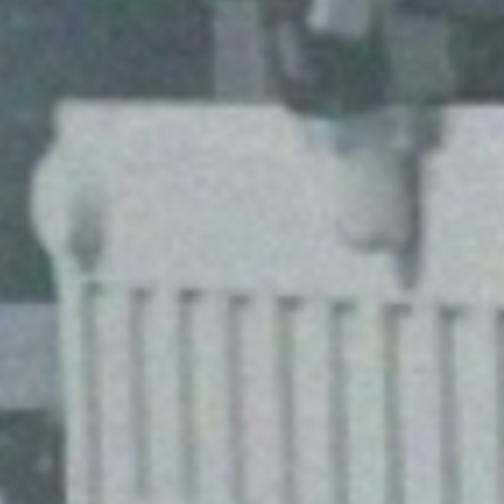

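Request:
{"name": "move", "arguments": {
  "arm1": {"joints":{"joint1_rad":0.570,"joint2_rad":1.592,"joint4_rad":1.7865,"joint6_rad":-0.237,"joint7_rad":-0.989},"min_time_s":3},
  "arm4": {"joints":{"joint1_rad":-0.844,"joint2_rad":1.550,"joint4_rad":1.746,"joint6_rad":-0.155,"joint7_rad":0.735},"min_time_s":3},
  "arm2": {"joints":{"hand_thumb_mcp":-0.112,"hand_thumb_ipl":0.168}},
  "arm3": {"joints":{"hand_thumb_mcp":-0.112,"hand_thumb_ipl":0.168}},
  "cameras": []
}}

Request:
{"name": "move", "arguments": {
  "arm2": {"joints":{"joint1_rad":-0.296,"joint2_rad":1.314,"joint4_rad":2.277,"joint6_rad":-0.449,"joint7_rad":-0.286},"min_time_s":2},
  "arm3": {"joints":{"joint1_rad":-0.3215,"joint2_rad":1.5045,"joint4_rad":2.115,"joint6_rad":-0.478,"joint7_rad":-0.3535},"min_time_s":2},
  "cameras": ["cam_low"]
}}

Scene clock: 1082.17 s.
Joint torques (N m): arm1=[0.64 -16.6 -0.58 2.7 0.07 -0.16 0.13] | arm2=[-0.1 -17.65 0.13 3.27 -0.18 0.01 0.15] | arm3=[1.25 -15.67 -0.64 3.05 0.04 -0.42 0.17] | arm4=[1.66 -19.77 0.7 1.95 0.06 -0.35 -0.27]
Flange force (N): arm1=[3.0 0.2 -0.7] | arm2=[0.0 0.6 5.5] | arm3=[2.9 1.4 -1.9] | arm4=[0.9 4.4 5.8]
move: arm1 done; arm2 done; arm3 done; arm4 done
Joint velocities: within noise
arm1.joint_positions: joint1_rad=+0.570 joint2_rad=+1.592 joint3_rad=+0.000 joint4_rad=+1.787 joint5_rad=+0.000 joint6_rad=-0.237 joint7_rad=-0.989 hand_index_mcp=+0.753 hand_index_abd=+0.000 hand_index_pip=+0.577 hand_index_dip=+0.696 hand_middle_mcp=+0.753 hand_middle_abd=+0.000 hand_middle_pip=+0.577 hand_middle_dip=+0.696 hand_ring_mcp=+0.753 hand_ring_abd=+0.000 hand_ring_pip=+0.577 hand_ring_dip=+0.696 hand_thumb_cmc=+0.714 hand_thumb_axl=+0.677 hand_thumb_mcp=+0.224 hand_thumb_ipl=+0.168 hand_current_limit=+0.400 hand_speed=-0.600
arm1.joint_status: all done
arm1.hand_state: goal,goal,goal,goal,goal,goal,goal,goal,goal,goal,goal,goal,goal,goal,goal,goal
arm1.index_mcp_current_ma: 0
arm1.index_abd_current_ma: 0
arm1.index_pip_current_ma: 0
arm1.index_dip_current_ma: 0
arm1.middle_mcp_current_ma: 0
arm1.middle_abd_current_ma: 0
arm1.middle_pip_current_ma: 0
arm1.middle_dip_current_ma: 0
arm1.ring_mcp_current_ma: 0
arm1.ring_abd_current_ma: 0
arm1.ring_pip_current_ma: 0
arm1.ring_dip_current_ma: 0
arm1.thumb_cmc_current_ma: 0
arm1.thumb_axl_current_ma: 0
arm1.thumb_mcp_current_ma: 0
arm1.thumb_ipl_current_ma: 0
arm1.hand_goal_index_mcp: 0.754
arm1.hand_goal_index_abd: 0.000
arm1.hand_goal_index_pip: 0.576
arm1.hand_goal_index_dip: 0.696
arm1.hand_goal_middle_mcp: 0.754
arm1.hand_goal_middle_abd: 0.000
arm1.hand_goal_middle_pip: 0.576
arm1.hand_goal_middle_dip: 0.696
arm1.hand_goal_ring_mcp: 0.754
arm1.hand_goal_ring_abd: 0.000
arm1.hand_goal_ring_pip: 0.576
arm1.hand_goal_ring_dip: 0.696
arm1.hand_goal_thumb_cmc: 0.714
arm1.hand_goal_thumb_axl: 0.678
arm1.hand_goal_thumb_mcp: 0.226
arm1.hand_goal_thumb_ipl: 0.168
arm1.hand: x=-0.1105 y=+0.5025 z=+0.4540 quat_wxyz=(-0.006, +1.000, +0.000, -0.006) (m; scene frame)
arm2.joint_positions: joint1_rad=-0.263 joint2_rad=+1.257 joint3_rad=+0.000 joint4_rad=+2.194 joint5_rad=+0.000 joint6_rad=-0.310 joint7_rad=-0.253 hand_index_mcp=+0.755 hand_index_abd=+0.000 hand_index_pip=+0.577 hand_index_dip=+0.696 hand_middle_mcp=+0.755 hand_middle_abd=+0.000 hand_middle_pip=+0.577 hand_middle_dip=+0.696 hand_ring_mcp=+0.755 hand_ring_abd=+0.000 hand_ring_pip=+0.577 hand_ring_dip=+0.696 hand_thumb_cmc=-0.568 hand_thumb_axl=+0.680 hand_thumb_mcp=-0.123 hand_thumb_ipl=+0.165 hand_current_limit=+0.750 hand_speed=-0.600
arm2.joint_status: all done
arm2.hand_state: goal,goal,goal,goal,goal,goal,goal,goal,goal,goal,goal,goal,goal,goal,goal,goal
arm2.index_mcp_current_ma: 1
arm2.index_abd_current_ma: 0
arm2.index_pip_current_ma: 1
arm2.index_dip_current_ma: 0
arm2.middle_mcp_current_ma: 1
arm2.middle_abd_current_ma: 0
arm2.middle_pip_current_ma: 1
arm2.middle_dip_current_ma: 0
arm2.ring_mcp_current_ma: 2
arm2.ring_abd_current_ma: 0
arm2.ring_pip_current_ma: 1
arm2.ring_dip_current_ma: 0
arm2.thumb_cmc_current_ma: 3
arm2.thumb_axl_current_ma: 4
arm2.thumb_mcp_current_ma: -38
arm2.thumb_ipl_current_ma: -9
arm2.hand_goal_index_mcp: 0.754
arm2.hand_goal_index_abd: 0.000
arm2.hand_goal_index_pip: 0.576
arm2.hand_goal_index_dip: 0.696
arm2.hand_goal_middle_mcp: 0.754
arm2.hand_goal_middle_abd: 0.000
arm2.hand_goal_middle_pip: 0.576
arm2.hand_goal_middle_dip: 0.696
arm2.hand_goal_ring_mcp: 0.754
arm2.hand_goal_ring_abd: 0.000
arm2.hand_goal_ring_pip: 0.576
arm2.hand_goal_ring_dip: 0.696
arm2.hand_goal_thumb_cmc: -0.570
arm2.hand_goal_thumb_axl: 0.678
arm2.hand_goal_thumb_mcp: -0.112
arm2.hand_goal_thumb_ipl: 0.168
arm2.hand: x=-0.0235 y=+0.2931 z=+0.5264 quat_wxyz=(-0.005, +0.707, +0.707, +0.003) (m; scene frame)
arm3.joint_positions: joint1_rad=-0.289 joint2_rad=+1.456 joint3_rad=+0.000 joint4_rad=+2.059 joint5_rad=+0.000 joint6_rad=-0.373 joint7_rad=-0.321 hand_index_mcp=+0.756 hand_index_abd=+0.000 hand_index_pip=+0.577 hand_index_dip=+0.696 hand_middle_mcp=+0.755 hand_middle_abd=+0.000 hand_middle_pip=+0.577 hand_middle_dip=+0.696 hand_ring_mcp=+0.755 hand_ring_abd=+0.000 hand_ring_pip=+0.577 hand_ring_dip=+0.696 hand_thumb_cmc=-0.568 hand_thumb_axl=+0.680 hand_thumb_mcp=-0.123 hand_thumb_ipl=+0.165 hand_current_limit=+0.750 hand_speed=-0.600
arm3.joint_status: all done
arm3.hand_state: goal,goal,goal,goal,goal,goal,goal,goal,goal,goal,goal,goal,goal,goal,goal,goal
arm3.index_mcp_current_ma: 2
arm3.index_abd_current_ma: 0
arm3.index_pip_current_ma: 1
arm3.index_dip_current_ma: 0
arm3.middle_mcp_current_ma: 2
arm3.middle_abd_current_ma: 0
arm3.middle_pip_current_ma: 1
arm3.middle_dip_current_ma: 0
arm3.ring_mcp_current_ma: 1
arm3.ring_abd_current_ma: 0
arm3.ring_pip_current_ma: 1
arm3.ring_dip_current_ma: 0
arm3.thumb_cmc_current_ma: 3
arm3.thumb_axl_current_ma: 3
arm3.thumb_mcp_current_ma: -29
arm3.thumb_ipl_current_ma: -6
arm3.hand_goal_index_mcp: 0.754
arm3.hand_goal_index_abd: 0.000
arm3.hand_goal_index_pip: 0.576
arm3.hand_goal_index_dip: 0.696
arm3.hand_goal_middle_mcp: 0.754
arm3.hand_goal_middle_abd: 0.000
arm3.hand_goal_middle_pip: 0.576
arm3.hand_goal_middle_dip: 0.696
arm3.hand_goal_ring_mcp: 0.754
arm3.hand_goal_ring_abd: 0.000
arm3.hand_goal_ring_pip: 0.576
arm3.hand_goal_ring_dip: 0.696
arm3.hand_goal_thumb_cmc: -0.570
arm3.hand_goal_thumb_axl: 0.678
arm3.hand_goal_thumb_mcp: -0.112
arm3.hand_goal_thumb_ipl: 0.168
arm3.hand: x=-0.0272 y=-0.2118 z=+0.5275 quat_wxyz=(+0.005, +0.707, +0.707, -0.001) (m; scene frame)
arm4.joint_positions: joint1_rad=-0.844 joint2_rad=+1.550 joint3_rad=+0.000 joint4_rad=+1.746 joint5_rad=+0.000 joint6_rad=-0.155 joint7_rad=+0.735 hand_index_mcp=+0.753 hand_index_abd=+0.000 hand_index_pip=+0.577 hand_index_dip=+0.696 hand_middle_mcp=+0.753 hand_middle_abd=+0.000 hand_middle_pip=+0.577 hand_middle_dip=+0.696 hand_ring_mcp=+0.753 hand_ring_abd=+0.000 hand_ring_pip=+0.577 hand_ring_dip=+0.696 hand_thumb_cmc=+0.717 hand_thumb_axl=+0.675 hand_thumb_mcp=+0.224 hand_thumb_ipl=+0.169 hand_current_limit=+0.400 hand_speed=-0.600
arm4.joint_status: all done
arm4.hand_state: goal,goal,goal,goal,goal,goal,goal,goal,goal,goal,goal,goal,goal,goal,goal,goal
arm4.index_mcp_current_ma: -1
arm4.index_abd_current_ma: 0
arm4.index_pip_current_ma: 1
arm4.index_dip_current_ma: 0
arm4.middle_mcp_current_ma: -1
arm4.middle_abd_current_ma: 0
arm4.middle_pip_current_ma: 1
arm4.middle_dip_current_ma: 0
arm4.ring_mcp_current_ma: -1
arm4.ring_abd_current_ma: 0
arm4.ring_pip_current_ma: 1
arm4.ring_dip_current_ma: 0
arm4.thumb_cmc_current_ma: 3
arm4.thumb_axl_current_ma: -4
arm4.thumb_mcp_current_ma: -3
arm4.thumb_ipl_current_ma: 1
arm4.hand_goal_index_mcp: 0.754
arm4.hand_goal_index_abd: 0.000
arm4.hand_goal_index_pip: 0.576
arm4.hand_goal_index_dip: 0.696
arm4.hand_goal_middle_mcp: 0.754
arm4.hand_goal_middle_abd: 0.000
arm4.hand_goal_middle_pip: 0.576
arm4.hand_goal_middle_dip: 0.696
arm4.hand_goal_ring_mcp: 0.754
arm4.hand_goal_ring_abd: 0.000
arm4.hand_goal_ring_pip: 0.576
arm4.hand_goal_ring_dip: 0.696
arm4.hand_goal_thumb_cmc: 0.714
arm4.hand_goal_thumb_axl: 0.678
arm4.hand_goal_thumb_mcp: 0.226
arm4.hand_goal_thumb_ipl: 0.168
arm4.hand: x=-0.0597 y=-0.4483 z=+0.4557 quat_wxyz=(+0.005, +0.000, +1.000, +0.002) (m; scene frame)
pictures: none
No camera images: "cameras" was empty.

Scene clock: 1084.47 s.
Joint torques (N m): arm1=[0.67 -16.58 -0.56 2.71 0.08 -0.14 0.14] | arm2=[-0.1 -16.94 0.15 4.31 -0.18 -0.02 0.1] | arm3=[1.13 -14.57 -0.75 4.32 0.07 -0.23 0.15] | arm4=[1.65 -19.76 0.67 1.96 0.06 -0.36 -0.24]
Flange force (N): arm1=[3.0 0.1 -0.7] | arm2=[-0.4 -0.3 5.7] | arm3=[2.7 2.6 -1.6] | arm4=[0.9 4.4 5.8]
move: arm2 done; arm3 done
Joint velocities: within noise
arm1, arm4: as last shown
arm2.joint_positions: joint1_rad=-0.296 joint2_rad=+1.314 joint3_rad=+0.000 joint4_rad=+2.277 joint5_rad=+0.000 joint6_rad=-0.449 joint7_rad=-0.286 hand_index_mcp=+0.755 hand_index_abd=+0.000 hand_index_pip=+0.577 hand_index_dip=+0.696 hand_middle_mcp=+0.755 hand_middle_abd=+0.000 hand_middle_pip=+0.577 hand_middle_dip=+0.696 hand_ring_mcp=+0.755 hand_ring_abd=+0.000 hand_ring_pip=+0.577 hand_ring_dip=+0.696 hand_thumb_cmc=-0.568 hand_thumb_axl=+0.680 hand_thumb_mcp=-0.123 hand_thumb_ipl=+0.165 hand_current_limit=+0.750 hand_speed=-0.600
arm2.joint_status: all done
arm2.hand_state: goal,goal,goal,goal,goal,goal,goal,goal,goal,goal,goal,goal,goal,goal,goal,goal
arm2.index_mcp_current_ma: 1
arm2.index_abd_current_ma: 0
arm2.index_pip_current_ma: 1
arm2.index_dip_current_ma: 0
arm2.middle_mcp_current_ma: 1
arm2.middle_abd_current_ma: 0
arm2.middle_pip_current_ma: 1
arm2.middle_dip_current_ma: 0
arm2.ring_mcp_current_ma: 1
arm2.ring_abd_current_ma: 0
arm2.ring_pip_current_ma: 1
arm2.ring_dip_current_ma: 0
arm2.thumb_cmc_current_ma: 3
arm2.thumb_axl_current_ma: 4
arm2.thumb_mcp_current_ma: -37
arm2.thumb_ipl_current_ma: -9
arm2.hand_goal_index_mcp: 0.754
arm2.hand_goal_index_abd: 0.000
arm2.hand_goal_index_pip: 0.576
arm2.hand_goal_index_dip: 0.696
arm2.hand_goal_middle_mcp: 0.754
arm2.hand_goal_middle_abd: 0.000
arm2.hand_goal_middle_pip: 0.576
arm2.hand_goal_middle_dip: 0.696
arm2.hand_goal_ring_mcp: 0.754
arm2.hand_goal_ring_abd: 0.000
arm2.hand_goal_ring_pip: 0.576
arm2.hand_goal_ring_dip: 0.696
arm2.hand_goal_thumb_cmc: -0.570
arm2.hand_goal_thumb_axl: 0.678
arm2.hand_goal_thumb_mcp: -0.112
arm2.hand_goal_thumb_ipl: 0.168
arm2.hand: x=-0.0581 y=+0.2934 z=+0.5197 quat_wxyz=(-0.005, +0.707, +0.707, +0.003) (m; scene frame)
arm3.joint_positions: joint1_rad=-0.322 joint2_rad=+1.504 joint3_rad=+0.000 joint4_rad=+2.115 joint5_rad=+0.000 joint6_rad=-0.478 joint7_rad=-0.353 hand_index_mcp=+0.755 hand_index_abd=+0.000 hand_index_pip=+0.577 hand_index_dip=+0.696 hand_middle_mcp=+0.755 hand_middle_abd=+0.000 hand_middle_pip=+0.577 hand_middle_dip=+0.696 hand_ring_mcp=+0.755 hand_ring_abd=+0.000 hand_ring_pip=+0.577 hand_ring_dip=+0.696 hand_thumb_cmc=-0.568 hand_thumb_axl=+0.680 hand_thumb_mcp=-0.123 hand_thumb_ipl=+0.165 hand_current_limit=+0.750 hand_speed=-0.600
arm3.joint_status: all done
arm3.hand_state: goal,goal,goal,goal,goal,goal,goal,goal,goal,goal,goal,goal,goal,goal,goal,goal
arm3.index_mcp_current_ma: 1
arm3.index_abd_current_ma: 0
arm3.index_pip_current_ma: 1
arm3.index_dip_current_ma: 0
arm3.middle_mcp_current_ma: 1
arm3.middle_abd_current_ma: 0
arm3.middle_pip_current_ma: 1
arm3.middle_dip_current_ma: 0
arm3.ring_mcp_current_ma: 1
arm3.ring_abd_current_ma: 0
arm3.ring_pip_current_ma: 1
arm3.ring_dip_current_ma: 0
arm3.thumb_cmc_current_ma: 3
arm3.thumb_axl_current_ma: 3
arm3.thumb_mcp_current_ma: -29
arm3.thumb_ipl_current_ma: -6
arm3.hand_goal_index_mcp: 0.754
arm3.hand_goal_index_abd: 0.000
arm3.hand_goal_index_pip: 0.576
arm3.hand_goal_index_dip: 0.696
arm3.hand_goal_middle_mcp: 0.754
arm3.hand_goal_middle_abd: 0.000
arm3.hand_goal_middle_pip: 0.576
arm3.hand_goal_middle_dip: 0.696
arm3.hand_goal_ring_mcp: 0.754
arm3.hand_goal_ring_abd: 0.000
arm3.hand_goal_ring_pip: 0.576
arm3.hand_goal_ring_dip: 0.696
arm3.hand_goal_thumb_cmc: -0.570
arm3.hand_goal_thumb_axl: 0.678
arm3.hand_goal_thumb_mcp: -0.112
arm3.hand_goal_thumb_ipl: 0.168
arm3.hand: x=-0.0560 y=-0.2120 z=+0.5206 quat_wxyz=(+0.005, +0.707, +0.707, +0.000) (m; scene frame)
pictures: cam_low

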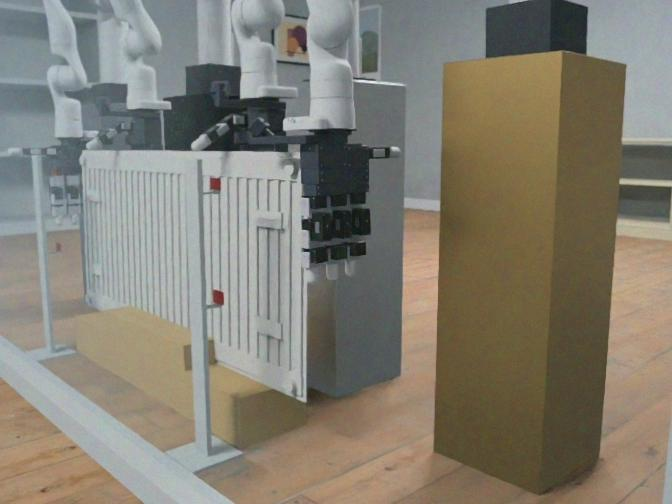

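Request:
{"name": "move", "arguments": {
  "arm1": {"joints":{"joint1_rad":0.344,"joint2_rad":1.484,"joint4_rad":1.398,"joint6_rad":0.259,"joint7_rad":-2.000,"hand_thumb_cmc":-0.571,"hand_thumb_axl":-0.40,"hand_current_limit":0.75},"min_time_s":5},
  "arm4": {"joints":{"joint1_rad":-0.515,"joint2_rad":1.440,"joint4_rad":1.608,"joint6_rad":0.0935,"joint7_rad":1.849,"hand_thumb_cmc":-0.571,"hand_thumb_axl":-0.40,"hand_current_limit":0.75},"min_time_s":5},
  "arm2": {"joints":{"joint1_rad":-0.299,"joint2_rad":1.036,"joint4_rad":2.402,"joint6_rad":-0.296,"joint7_rad":-0.289},"min_time_s":2.5},
  "arm3": {"joints":{"joint1_rad":-0.3185,"joint2_rad":1.2645,"joint4_rad":2.288,"joint6_rad":-0.411,"joint7_rad":-0.3505},"min_time_s":2.5},
  "cameras": []
}}

Request:
{"name": "move", "arguments": {
  "arm2": {"joints":{"joint1_rad":-0.303,"joint2_rad":0.714,"joint4_rad":2.444,"joint6_rad":-0.017,"joint7_rad":-0.293},"min_time_s":2.5},
  "arm3": {"joints":{"joint1_rad":-0.316,"joint2_rad":0.980,"joint4_rad":2.398,"joint6_rad":-0.236,"joint7_rad":-0.348},"min_time_s":2.5},
  "cameras": ["arm1_cam_wrist","arm4_cam_wrist","cam_high","cam_low"]
}}

Scene clock: 1105.03 s.
Joint torques (N m): arm1=[-13.63 -48.5 -10.74 -43.62 0.11 -13.48 0.91] | arm2=[-0.15 -15.95 0.08 3.14 -0.2 -0.01 0.08] | arm3=[1.22 -14.36 -0.87 3.81 0.06 -0.31 0.17] | arm4=[1.58 -21.55 0.6 -0.06 0.06 -0.24 -0.24]
Flange force (N): arm1=[-82.1 59.5 -26.4] | arm2=[-0.3 0.6 5.8] | arm3=[3.2 2.8 -2.3] | arm4=[-4.6 2.0 5.3]
move: arm1 done; arm2 done; arm3 done; arm4 done
Joint velocities: within noise
arm1.joint_positions: joint1_rad=+0.344 joint2_rad=+1.484 joint3_rad=+0.000 joint4_rad=+1.398 joint5_rad=+0.000 joint6_rad=+0.259 joint7_rad=-2.000 hand_index_mcp=+0.753 hand_index_abd=+0.000 hand_index_pip=+0.577 hand_index_dip=+0.696 hand_middle_mcp=+0.753 hand_middle_abd=+0.000 hand_middle_pip=+0.577 hand_middle_dip=+0.696 hand_ring_mcp=+0.753 hand_ring_abd=+0.000 hand_ring_pip=+0.577 hand_ring_dip=+0.696 hand_thumb_cmc=-0.568 hand_thumb_axl=-0.398 hand_thumb_mcp=+0.228 hand_thumb_ipl=+0.168 hand_current_limit=+0.750 hand_speed=-0.600
arm1.joint_status: all done
arm1.hand_state: goal,goal,goal,goal,goal,goal,goal,goal,goal,goal,goal,goal,goal,goal,goal,goal
arm1.index_mcp_current_ma: 0
arm1.index_abd_current_ma: 0
arm1.index_pip_current_ma: 0
arm1.index_dip_current_ma: 0
arm1.middle_mcp_current_ma: 0
arm1.middle_abd_current_ma: 0
arm1.middle_pip_current_ma: 0
arm1.middle_dip_current_ma: 0
arm1.ring_mcp_current_ma: 0
arm1.ring_abd_current_ma: 0
arm1.ring_pip_current_ma: 0
arm1.ring_dip_current_ma: 0
arm1.thumb_cmc_current_ma: 0
arm1.thumb_axl_current_ma: 0
arm1.thumb_mcp_current_ma: 0
arm1.thumb_ipl_current_ma: 0
arm1.hand_goal_index_mcp: 0.754
arm1.hand_goal_index_abd: 0.000
arm1.hand_goal_index_pip: 0.576
arm1.hand_goal_index_dip: 0.696
arm1.hand_goal_middle_mcp: 0.754
arm1.hand_goal_middle_abd: 0.000
arm1.hand_goal_middle_pip: 0.576
arm1.hand_goal_middle_dip: 0.696
arm1.hand_goal_ring_mcp: 0.754
arm1.hand_goal_ring_abd: 0.000
arm1.hand_goal_ring_pip: 0.576
arm1.hand_goal_ring_dip: 0.696
arm1.hand_goal_thumb_cmc: -0.570
arm1.hand_goal_thumb_axl: -0.400
arm1.hand_goal_thumb_mcp: 0.226
arm1.hand_goal_thumb_ipl: 0.168
arm1.hand: x=+0.0202 y=+0.5567 z=+0.5003 quat_wxyz=(-0.004, +0.924, -0.383, -0.008) (m; scene frame)
arm2.joint_positions: joint1_rad=-0.299 joint2_rad=+1.036 joint3_rad=+0.000 joint4_rad=+2.402 joint5_rad=+0.000 joint6_rad=-0.296 joint7_rad=-0.289 hand_index_mcp=+0.755 hand_index_abd=+0.000 hand_index_pip=+0.577 hand_index_dip=+0.696 hand_middle_mcp=+0.755 hand_middle_abd=+0.000 hand_middle_pip=+0.577 hand_middle_dip=+0.696 hand_ring_mcp=+0.755 hand_ring_abd=+0.000 hand_ring_pip=+0.577 hand_ring_dip=+0.696 hand_thumb_cmc=-0.568 hand_thumb_axl=+0.680 hand_thumb_mcp=-0.123 hand_thumb_ipl=+0.165 hand_current_limit=+0.750 hand_speed=-0.600
arm2.joint_status: all done
arm2.hand_state: goal,goal,goal,goal,goal,goal,goal,goal,goal,goal,goal,goal,goal,goal,goal,goal
arm2.index_mcp_current_ma: 1
arm2.index_abd_current_ma: 0
arm2.index_pip_current_ma: 1
arm2.index_dip_current_ma: 0
arm2.middle_mcp_current_ma: 1
arm2.middle_abd_current_ma: 0
arm2.middle_pip_current_ma: 1
arm2.middle_dip_current_ma: 0
arm2.ring_mcp_current_ma: 1
arm2.ring_abd_current_ma: 0
arm2.ring_pip_current_ma: 1
arm2.ring_dip_current_ma: 0
arm2.thumb_cmc_current_ma: 3
arm2.thumb_axl_current_ma: 4
arm2.thumb_mcp_current_ma: -37
arm2.thumb_ipl_current_ma: -9
arm2.hand_goal_index_mcp: 0.754
arm2.hand_goal_index_abd: 0.000
arm2.hand_goal_index_pip: 0.576
arm2.hand_goal_index_dip: 0.696
arm2.hand_goal_middle_mcp: 0.754
arm2.hand_goal_middle_abd: 0.000
arm2.hand_goal_middle_pip: 0.576
arm2.hand_goal_middle_dip: 0.696
arm2.hand_goal_ring_mcp: 0.754
arm2.hand_goal_ring_abd: 0.000
arm2.hand_goal_ring_pip: 0.576
arm2.hand_goal_ring_dip: 0.696
arm2.hand_goal_thumb_cmc: -0.570
arm2.hand_goal_thumb_axl: 0.678
arm2.hand_goal_thumb_mcp: -0.112
arm2.hand_goal_thumb_ipl: 0.168
arm2.hand: x=-0.0582 y=+0.2931 z=+0.6098 quat_wxyz=(-0.005, +0.707, +0.707, +0.003) (m; scene frame)
arm3.joint_positions: joint1_rad=-0.318 joint2_rad=+1.265 joint3_rad=+0.000 joint4_rad=+2.288 joint5_rad=+0.000 joint6_rad=-0.411 joint7_rad=-0.351 hand_index_mcp=+0.755 hand_index_abd=+0.000 hand_index_pip=+0.577 hand_index_dip=+0.696 hand_middle_mcp=+0.755 hand_middle_abd=+0.000 hand_middle_pip=+0.577 hand_middle_dip=+0.696 hand_ring_mcp=+0.755 hand_ring_abd=+0.000 hand_ring_pip=+0.577 hand_ring_dip=+0.696 hand_thumb_cmc=-0.568 hand_thumb_axl=+0.680 hand_thumb_mcp=-0.123 hand_thumb_ipl=+0.165 hand_current_limit=+0.750 hand_speed=-0.600
arm3.joint_status: all done
arm3.hand_state: goal,goal,goal,goal,goal,goal,goal,goal,goal,goal,goal,goal,goal,goal,goal,goal
arm3.index_mcp_current_ma: 1
arm3.index_abd_current_ma: 0
arm3.index_pip_current_ma: 1
arm3.index_dip_current_ma: 0
arm3.middle_mcp_current_ma: 1
arm3.middle_abd_current_ma: 0
arm3.middle_pip_current_ma: 1
arm3.middle_dip_current_ma: 0
arm3.ring_mcp_current_ma: 1
arm3.ring_abd_current_ma: 0
arm3.ring_pip_current_ma: 1
arm3.ring_dip_current_ma: 0
arm3.thumb_cmc_current_ma: 3
arm3.thumb_axl_current_ma: 3
arm3.thumb_mcp_current_ma: -29
arm3.thumb_ipl_current_ma: -6
arm3.hand_goal_index_mcp: 0.754
arm3.hand_goal_index_abd: 0.000
arm3.hand_goal_index_pip: 0.576
arm3.hand_goal_index_dip: 0.696
arm3.hand_goal_middle_mcp: 0.754
arm3.hand_goal_middle_abd: 0.000
arm3.hand_goal_middle_pip: 0.576
arm3.hand_goal_middle_dip: 0.696
arm3.hand_goal_ring_mcp: 0.754
arm3.hand_goal_ring_abd: 0.000
arm3.hand_goal_ring_pip: 0.576
arm3.hand_goal_ring_dip: 0.696
arm3.hand_goal_thumb_cmc: -0.570
arm3.hand_goal_thumb_axl: 0.678
arm3.hand_goal_thumb_mcp: -0.112
arm3.hand_goal_thumb_ipl: 0.168
arm3.hand: x=-0.0560 y=-0.2120 z=+0.6106 quat_wxyz=(+0.005, +0.707, +0.707, -0.001) (m; scene frame)
arm4.joint_positions: joint1_rad=-0.515 joint2_rad=+1.440 joint3_rad=+0.000 joint4_rad=+1.608 joint5_rad=+0.000 joint6_rad=+0.093 joint7_rad=+1.849 hand_index_mcp=+0.753 hand_index_abd=+0.000 hand_index_pip=+0.577 hand_index_dip=+0.696 hand_middle_mcp=+0.753 hand_middle_abd=+0.000 hand_middle_pip=+0.577 hand_middle_dip=+0.696 hand_ring_mcp=+0.753 hand_ring_abd=+0.000 hand_ring_pip=+0.577 hand_ring_dip=+0.696 hand_thumb_cmc=-0.568 hand_thumb_axl=-0.397 hand_thumb_mcp=+0.224 hand_thumb_ipl=+0.169 hand_current_limit=+0.750 hand_speed=-0.600
arm4.joint_status: all done
arm4.hand_state: goal,goal,goal,goal,goal,goal,goal,goal,goal,goal,goal,goal,goal,goal,goal,goal
arm4.index_mcp_current_ma: -1
arm4.index_abd_current_ma: 0
arm4.index_pip_current_ma: 1
arm4.index_dip_current_ma: 0
arm4.middle_mcp_current_ma: -1
arm4.middle_abd_current_ma: 0
arm4.middle_pip_current_ma: 1
arm4.middle_dip_current_ma: 0
arm4.ring_mcp_current_ma: -1
arm4.ring_abd_current_ma: 0
arm4.ring_pip_current_ma: 1
arm4.ring_dip_current_ma: 0
arm4.thumb_cmc_current_ma: 3
arm4.thumb_axl_current_ma: 4
arm4.thumb_mcp_current_ma: -3
arm4.thumb_ipl_current_ma: 1
arm4.hand_goal_index_mcp: 0.754
arm4.hand_goal_index_abd: 0.000
arm4.hand_goal_index_pip: 0.576
arm4.hand_goal_index_dip: 0.696
arm4.hand_goal_middle_mcp: 0.754
arm4.hand_goal_middle_abd: 0.000
arm4.hand_goal_middle_pip: 0.576
arm4.hand_goal_middle_dip: 0.696
arm4.hand_goal_ring_mcp: 0.754
arm4.hand_goal_ring_abd: 0.000
arm4.hand_goal_ring_pip: 0.576
arm4.hand_goal_ring_dip: 0.696
arm4.hand_goal_thumb_cmc: -0.570
arm4.hand_goal_thumb_axl: -0.400
arm4.hand_goal_thumb_mcp: 0.226
arm4.hand_goal_thumb_ipl: 0.168
arm4.hand: x=+0.0074 y=-0.5220 z=+0.4998 quat_wxyz=(+0.006, -0.382, +0.924, +0.000) (m; scene frame)
pictures: none
No camera images: "cameras" was empty.

Scene clock: 1107.83 s.
Joint torques (N m): arm1=[-14.25 -49.49 -11.23 -44.98 0.1 -13.9 0.97] | arm2=[-0.11 -14.25 0.06 0.77 -0.16 0 0.12] | arm3=[1.16 -13.34 -0.95 2.33 0.13 -0.25 0.16] | arm4=[1.56 -21.57 0.57 -0.08 0.05 -0.22 -0.23]
Flange force (N): arm1=[-84.7 61.7 -27.1] | arm2=[0.4 1.9 5.7] | arm3=[3.6 1.8 -3.4] | arm4=[-4.4 2.0 5.3]
move: arm2 done; arm3 done
Joint velocities: within noise
arm1, arm4: as last shown
arm1.hand: x=+0.0205 y=+0.5566 z=+0.5004 quat_wxyz=(-0.004, +0.924, -0.383, -0.007) (m; scene frame)
arm2.joint_positions: joint1_rad=-0.303 joint2_rad=+0.714 joint3_rad=+0.000 joint4_rad=+2.444 joint5_rad=+0.000 joint6_rad=-0.017 joint7_rad=-0.293 hand_index_mcp=+0.755 hand_index_abd=+0.000 hand_index_pip=+0.577 hand_index_dip=+0.696 hand_middle_mcp=+0.755 hand_middle_abd=+0.000 hand_middle_pip=+0.577 hand_middle_dip=+0.696 hand_ring_mcp=+0.755 hand_ring_abd=+0.000 hand_ring_pip=+0.577 hand_ring_dip=+0.696 hand_thumb_cmc=-0.568 hand_thumb_axl=+0.680 hand_thumb_mcp=-0.123 hand_thumb_ipl=+0.165 hand_current_limit=+0.750 hand_speed=-0.600
arm2.joint_status: all done
arm2.hand_state: goal,goal,goal,goal,goal,goal,goal,goal,goal,goal,goal,goal,goal,goal,goal,goal
arm2.index_mcp_current_ma: 1
arm2.index_abd_current_ma: 0
arm2.index_pip_current_ma: 1
arm2.index_dip_current_ma: 0
arm2.middle_mcp_current_ma: 1
arm2.middle_abd_current_ma: 0
arm2.middle_pip_current_ma: 1
arm2.middle_dip_current_ma: 0
arm2.ring_mcp_current_ma: 1
arm2.ring_abd_current_ma: 0
arm2.ring_pip_current_ma: 1
arm2.ring_dip_current_ma: 0
arm2.thumb_cmc_current_ma: 3
arm2.thumb_axl_current_ma: 4
arm2.thumb_mcp_current_ma: -37
arm2.thumb_ipl_current_ma: -9
arm2.hand_goal_index_mcp: 0.754
arm2.hand_goal_index_abd: 0.000
arm2.hand_goal_index_pip: 0.576
arm2.hand_goal_index_dip: 0.696
arm2.hand_goal_middle_mcp: 0.754
arm2.hand_goal_middle_abd: 0.000
arm2.hand_goal_middle_pip: 0.576
arm2.hand_goal_middle_dip: 0.696
arm2.hand_goal_ring_mcp: 0.754
arm2.hand_goal_ring_abd: 0.000
arm2.hand_goal_ring_pip: 0.576
arm2.hand_goal_ring_dip: 0.696
arm2.hand_goal_thumb_cmc: -0.570
arm2.hand_goal_thumb_axl: 0.678
arm2.hand_goal_thumb_mcp: -0.112
arm2.hand_goal_thumb_ipl: 0.168
arm2.hand: x=-0.0577 y=+0.2934 z=+0.6998 quat_wxyz=(-0.005, +0.707, +0.707, +0.003) (m; scene frame)
arm3.joint_positions: joint1_rad=-0.316 joint2_rad=+0.980 joint3_rad=+0.000 joint4_rad=+2.398 joint5_rad=+0.000 joint6_rad=-0.236 joint7_rad=-0.348 hand_index_mcp=+0.755 hand_index_abd=+0.000 hand_index_pip=+0.577 hand_index_dip=+0.696 hand_middle_mcp=+0.755 hand_middle_abd=+0.000 hand_middle_pip=+0.577 hand_middle_dip=+0.696 hand_ring_mcp=+0.755 hand_ring_abd=+0.000 hand_ring_pip=+0.577 hand_ring_dip=+0.696 hand_thumb_cmc=-0.568 hand_thumb_axl=+0.680 hand_thumb_mcp=-0.123 hand_thumb_ipl=+0.165 hand_current_limit=+0.750 hand_speed=-0.600
arm3.joint_status: all done
arm3.hand_state: goal,goal,goal,goal,goal,goal,goal,goal,goal,goal,goal,goal,goal,goal,goal,goal
arm3.index_mcp_current_ma: 1
arm3.index_abd_current_ma: 0
arm3.index_pip_current_ma: 1
arm3.index_dip_current_ma: 0
arm3.middle_mcp_current_ma: 1
arm3.middle_abd_current_ma: 0
arm3.middle_pip_current_ma: 1
arm3.middle_dip_current_ma: 0
arm3.ring_mcp_current_ma: 1
arm3.ring_abd_current_ma: 0
arm3.ring_pip_current_ma: 1
arm3.ring_dip_current_ma: 0
arm3.thumb_cmc_current_ma: 3
arm3.thumb_axl_current_ma: 3
arm3.thumb_mcp_current_ma: -29
arm3.thumb_ipl_current_ma: -6
arm3.hand_goal_index_mcp: 0.754
arm3.hand_goal_index_abd: 0.000
arm3.hand_goal_index_pip: 0.576
arm3.hand_goal_index_dip: 0.696
arm3.hand_goal_middle_mcp: 0.754
arm3.hand_goal_middle_abd: 0.000
arm3.hand_goal_middle_pip: 0.576
arm3.hand_goal_middle_dip: 0.696
arm3.hand_goal_ring_mcp: 0.754
arm3.hand_goal_ring_abd: 0.000
arm3.hand_goal_ring_pip: 0.576
arm3.hand_goal_ring_dip: 0.696
arm3.hand_goal_thumb_cmc: -0.570
arm3.hand_goal_thumb_axl: 0.678
arm3.hand_goal_thumb_mcp: -0.112
arm3.hand_goal_thumb_ipl: 0.168
arm3.hand: x=-0.0562 y=-0.2120 z=+0.7006 quat_wxyz=(+0.005, +0.707, +0.707, -0.001) (m; scene frame)
pictures: arm1_cam_wrist, arm4_cam_wrist, cam_high, cam_low

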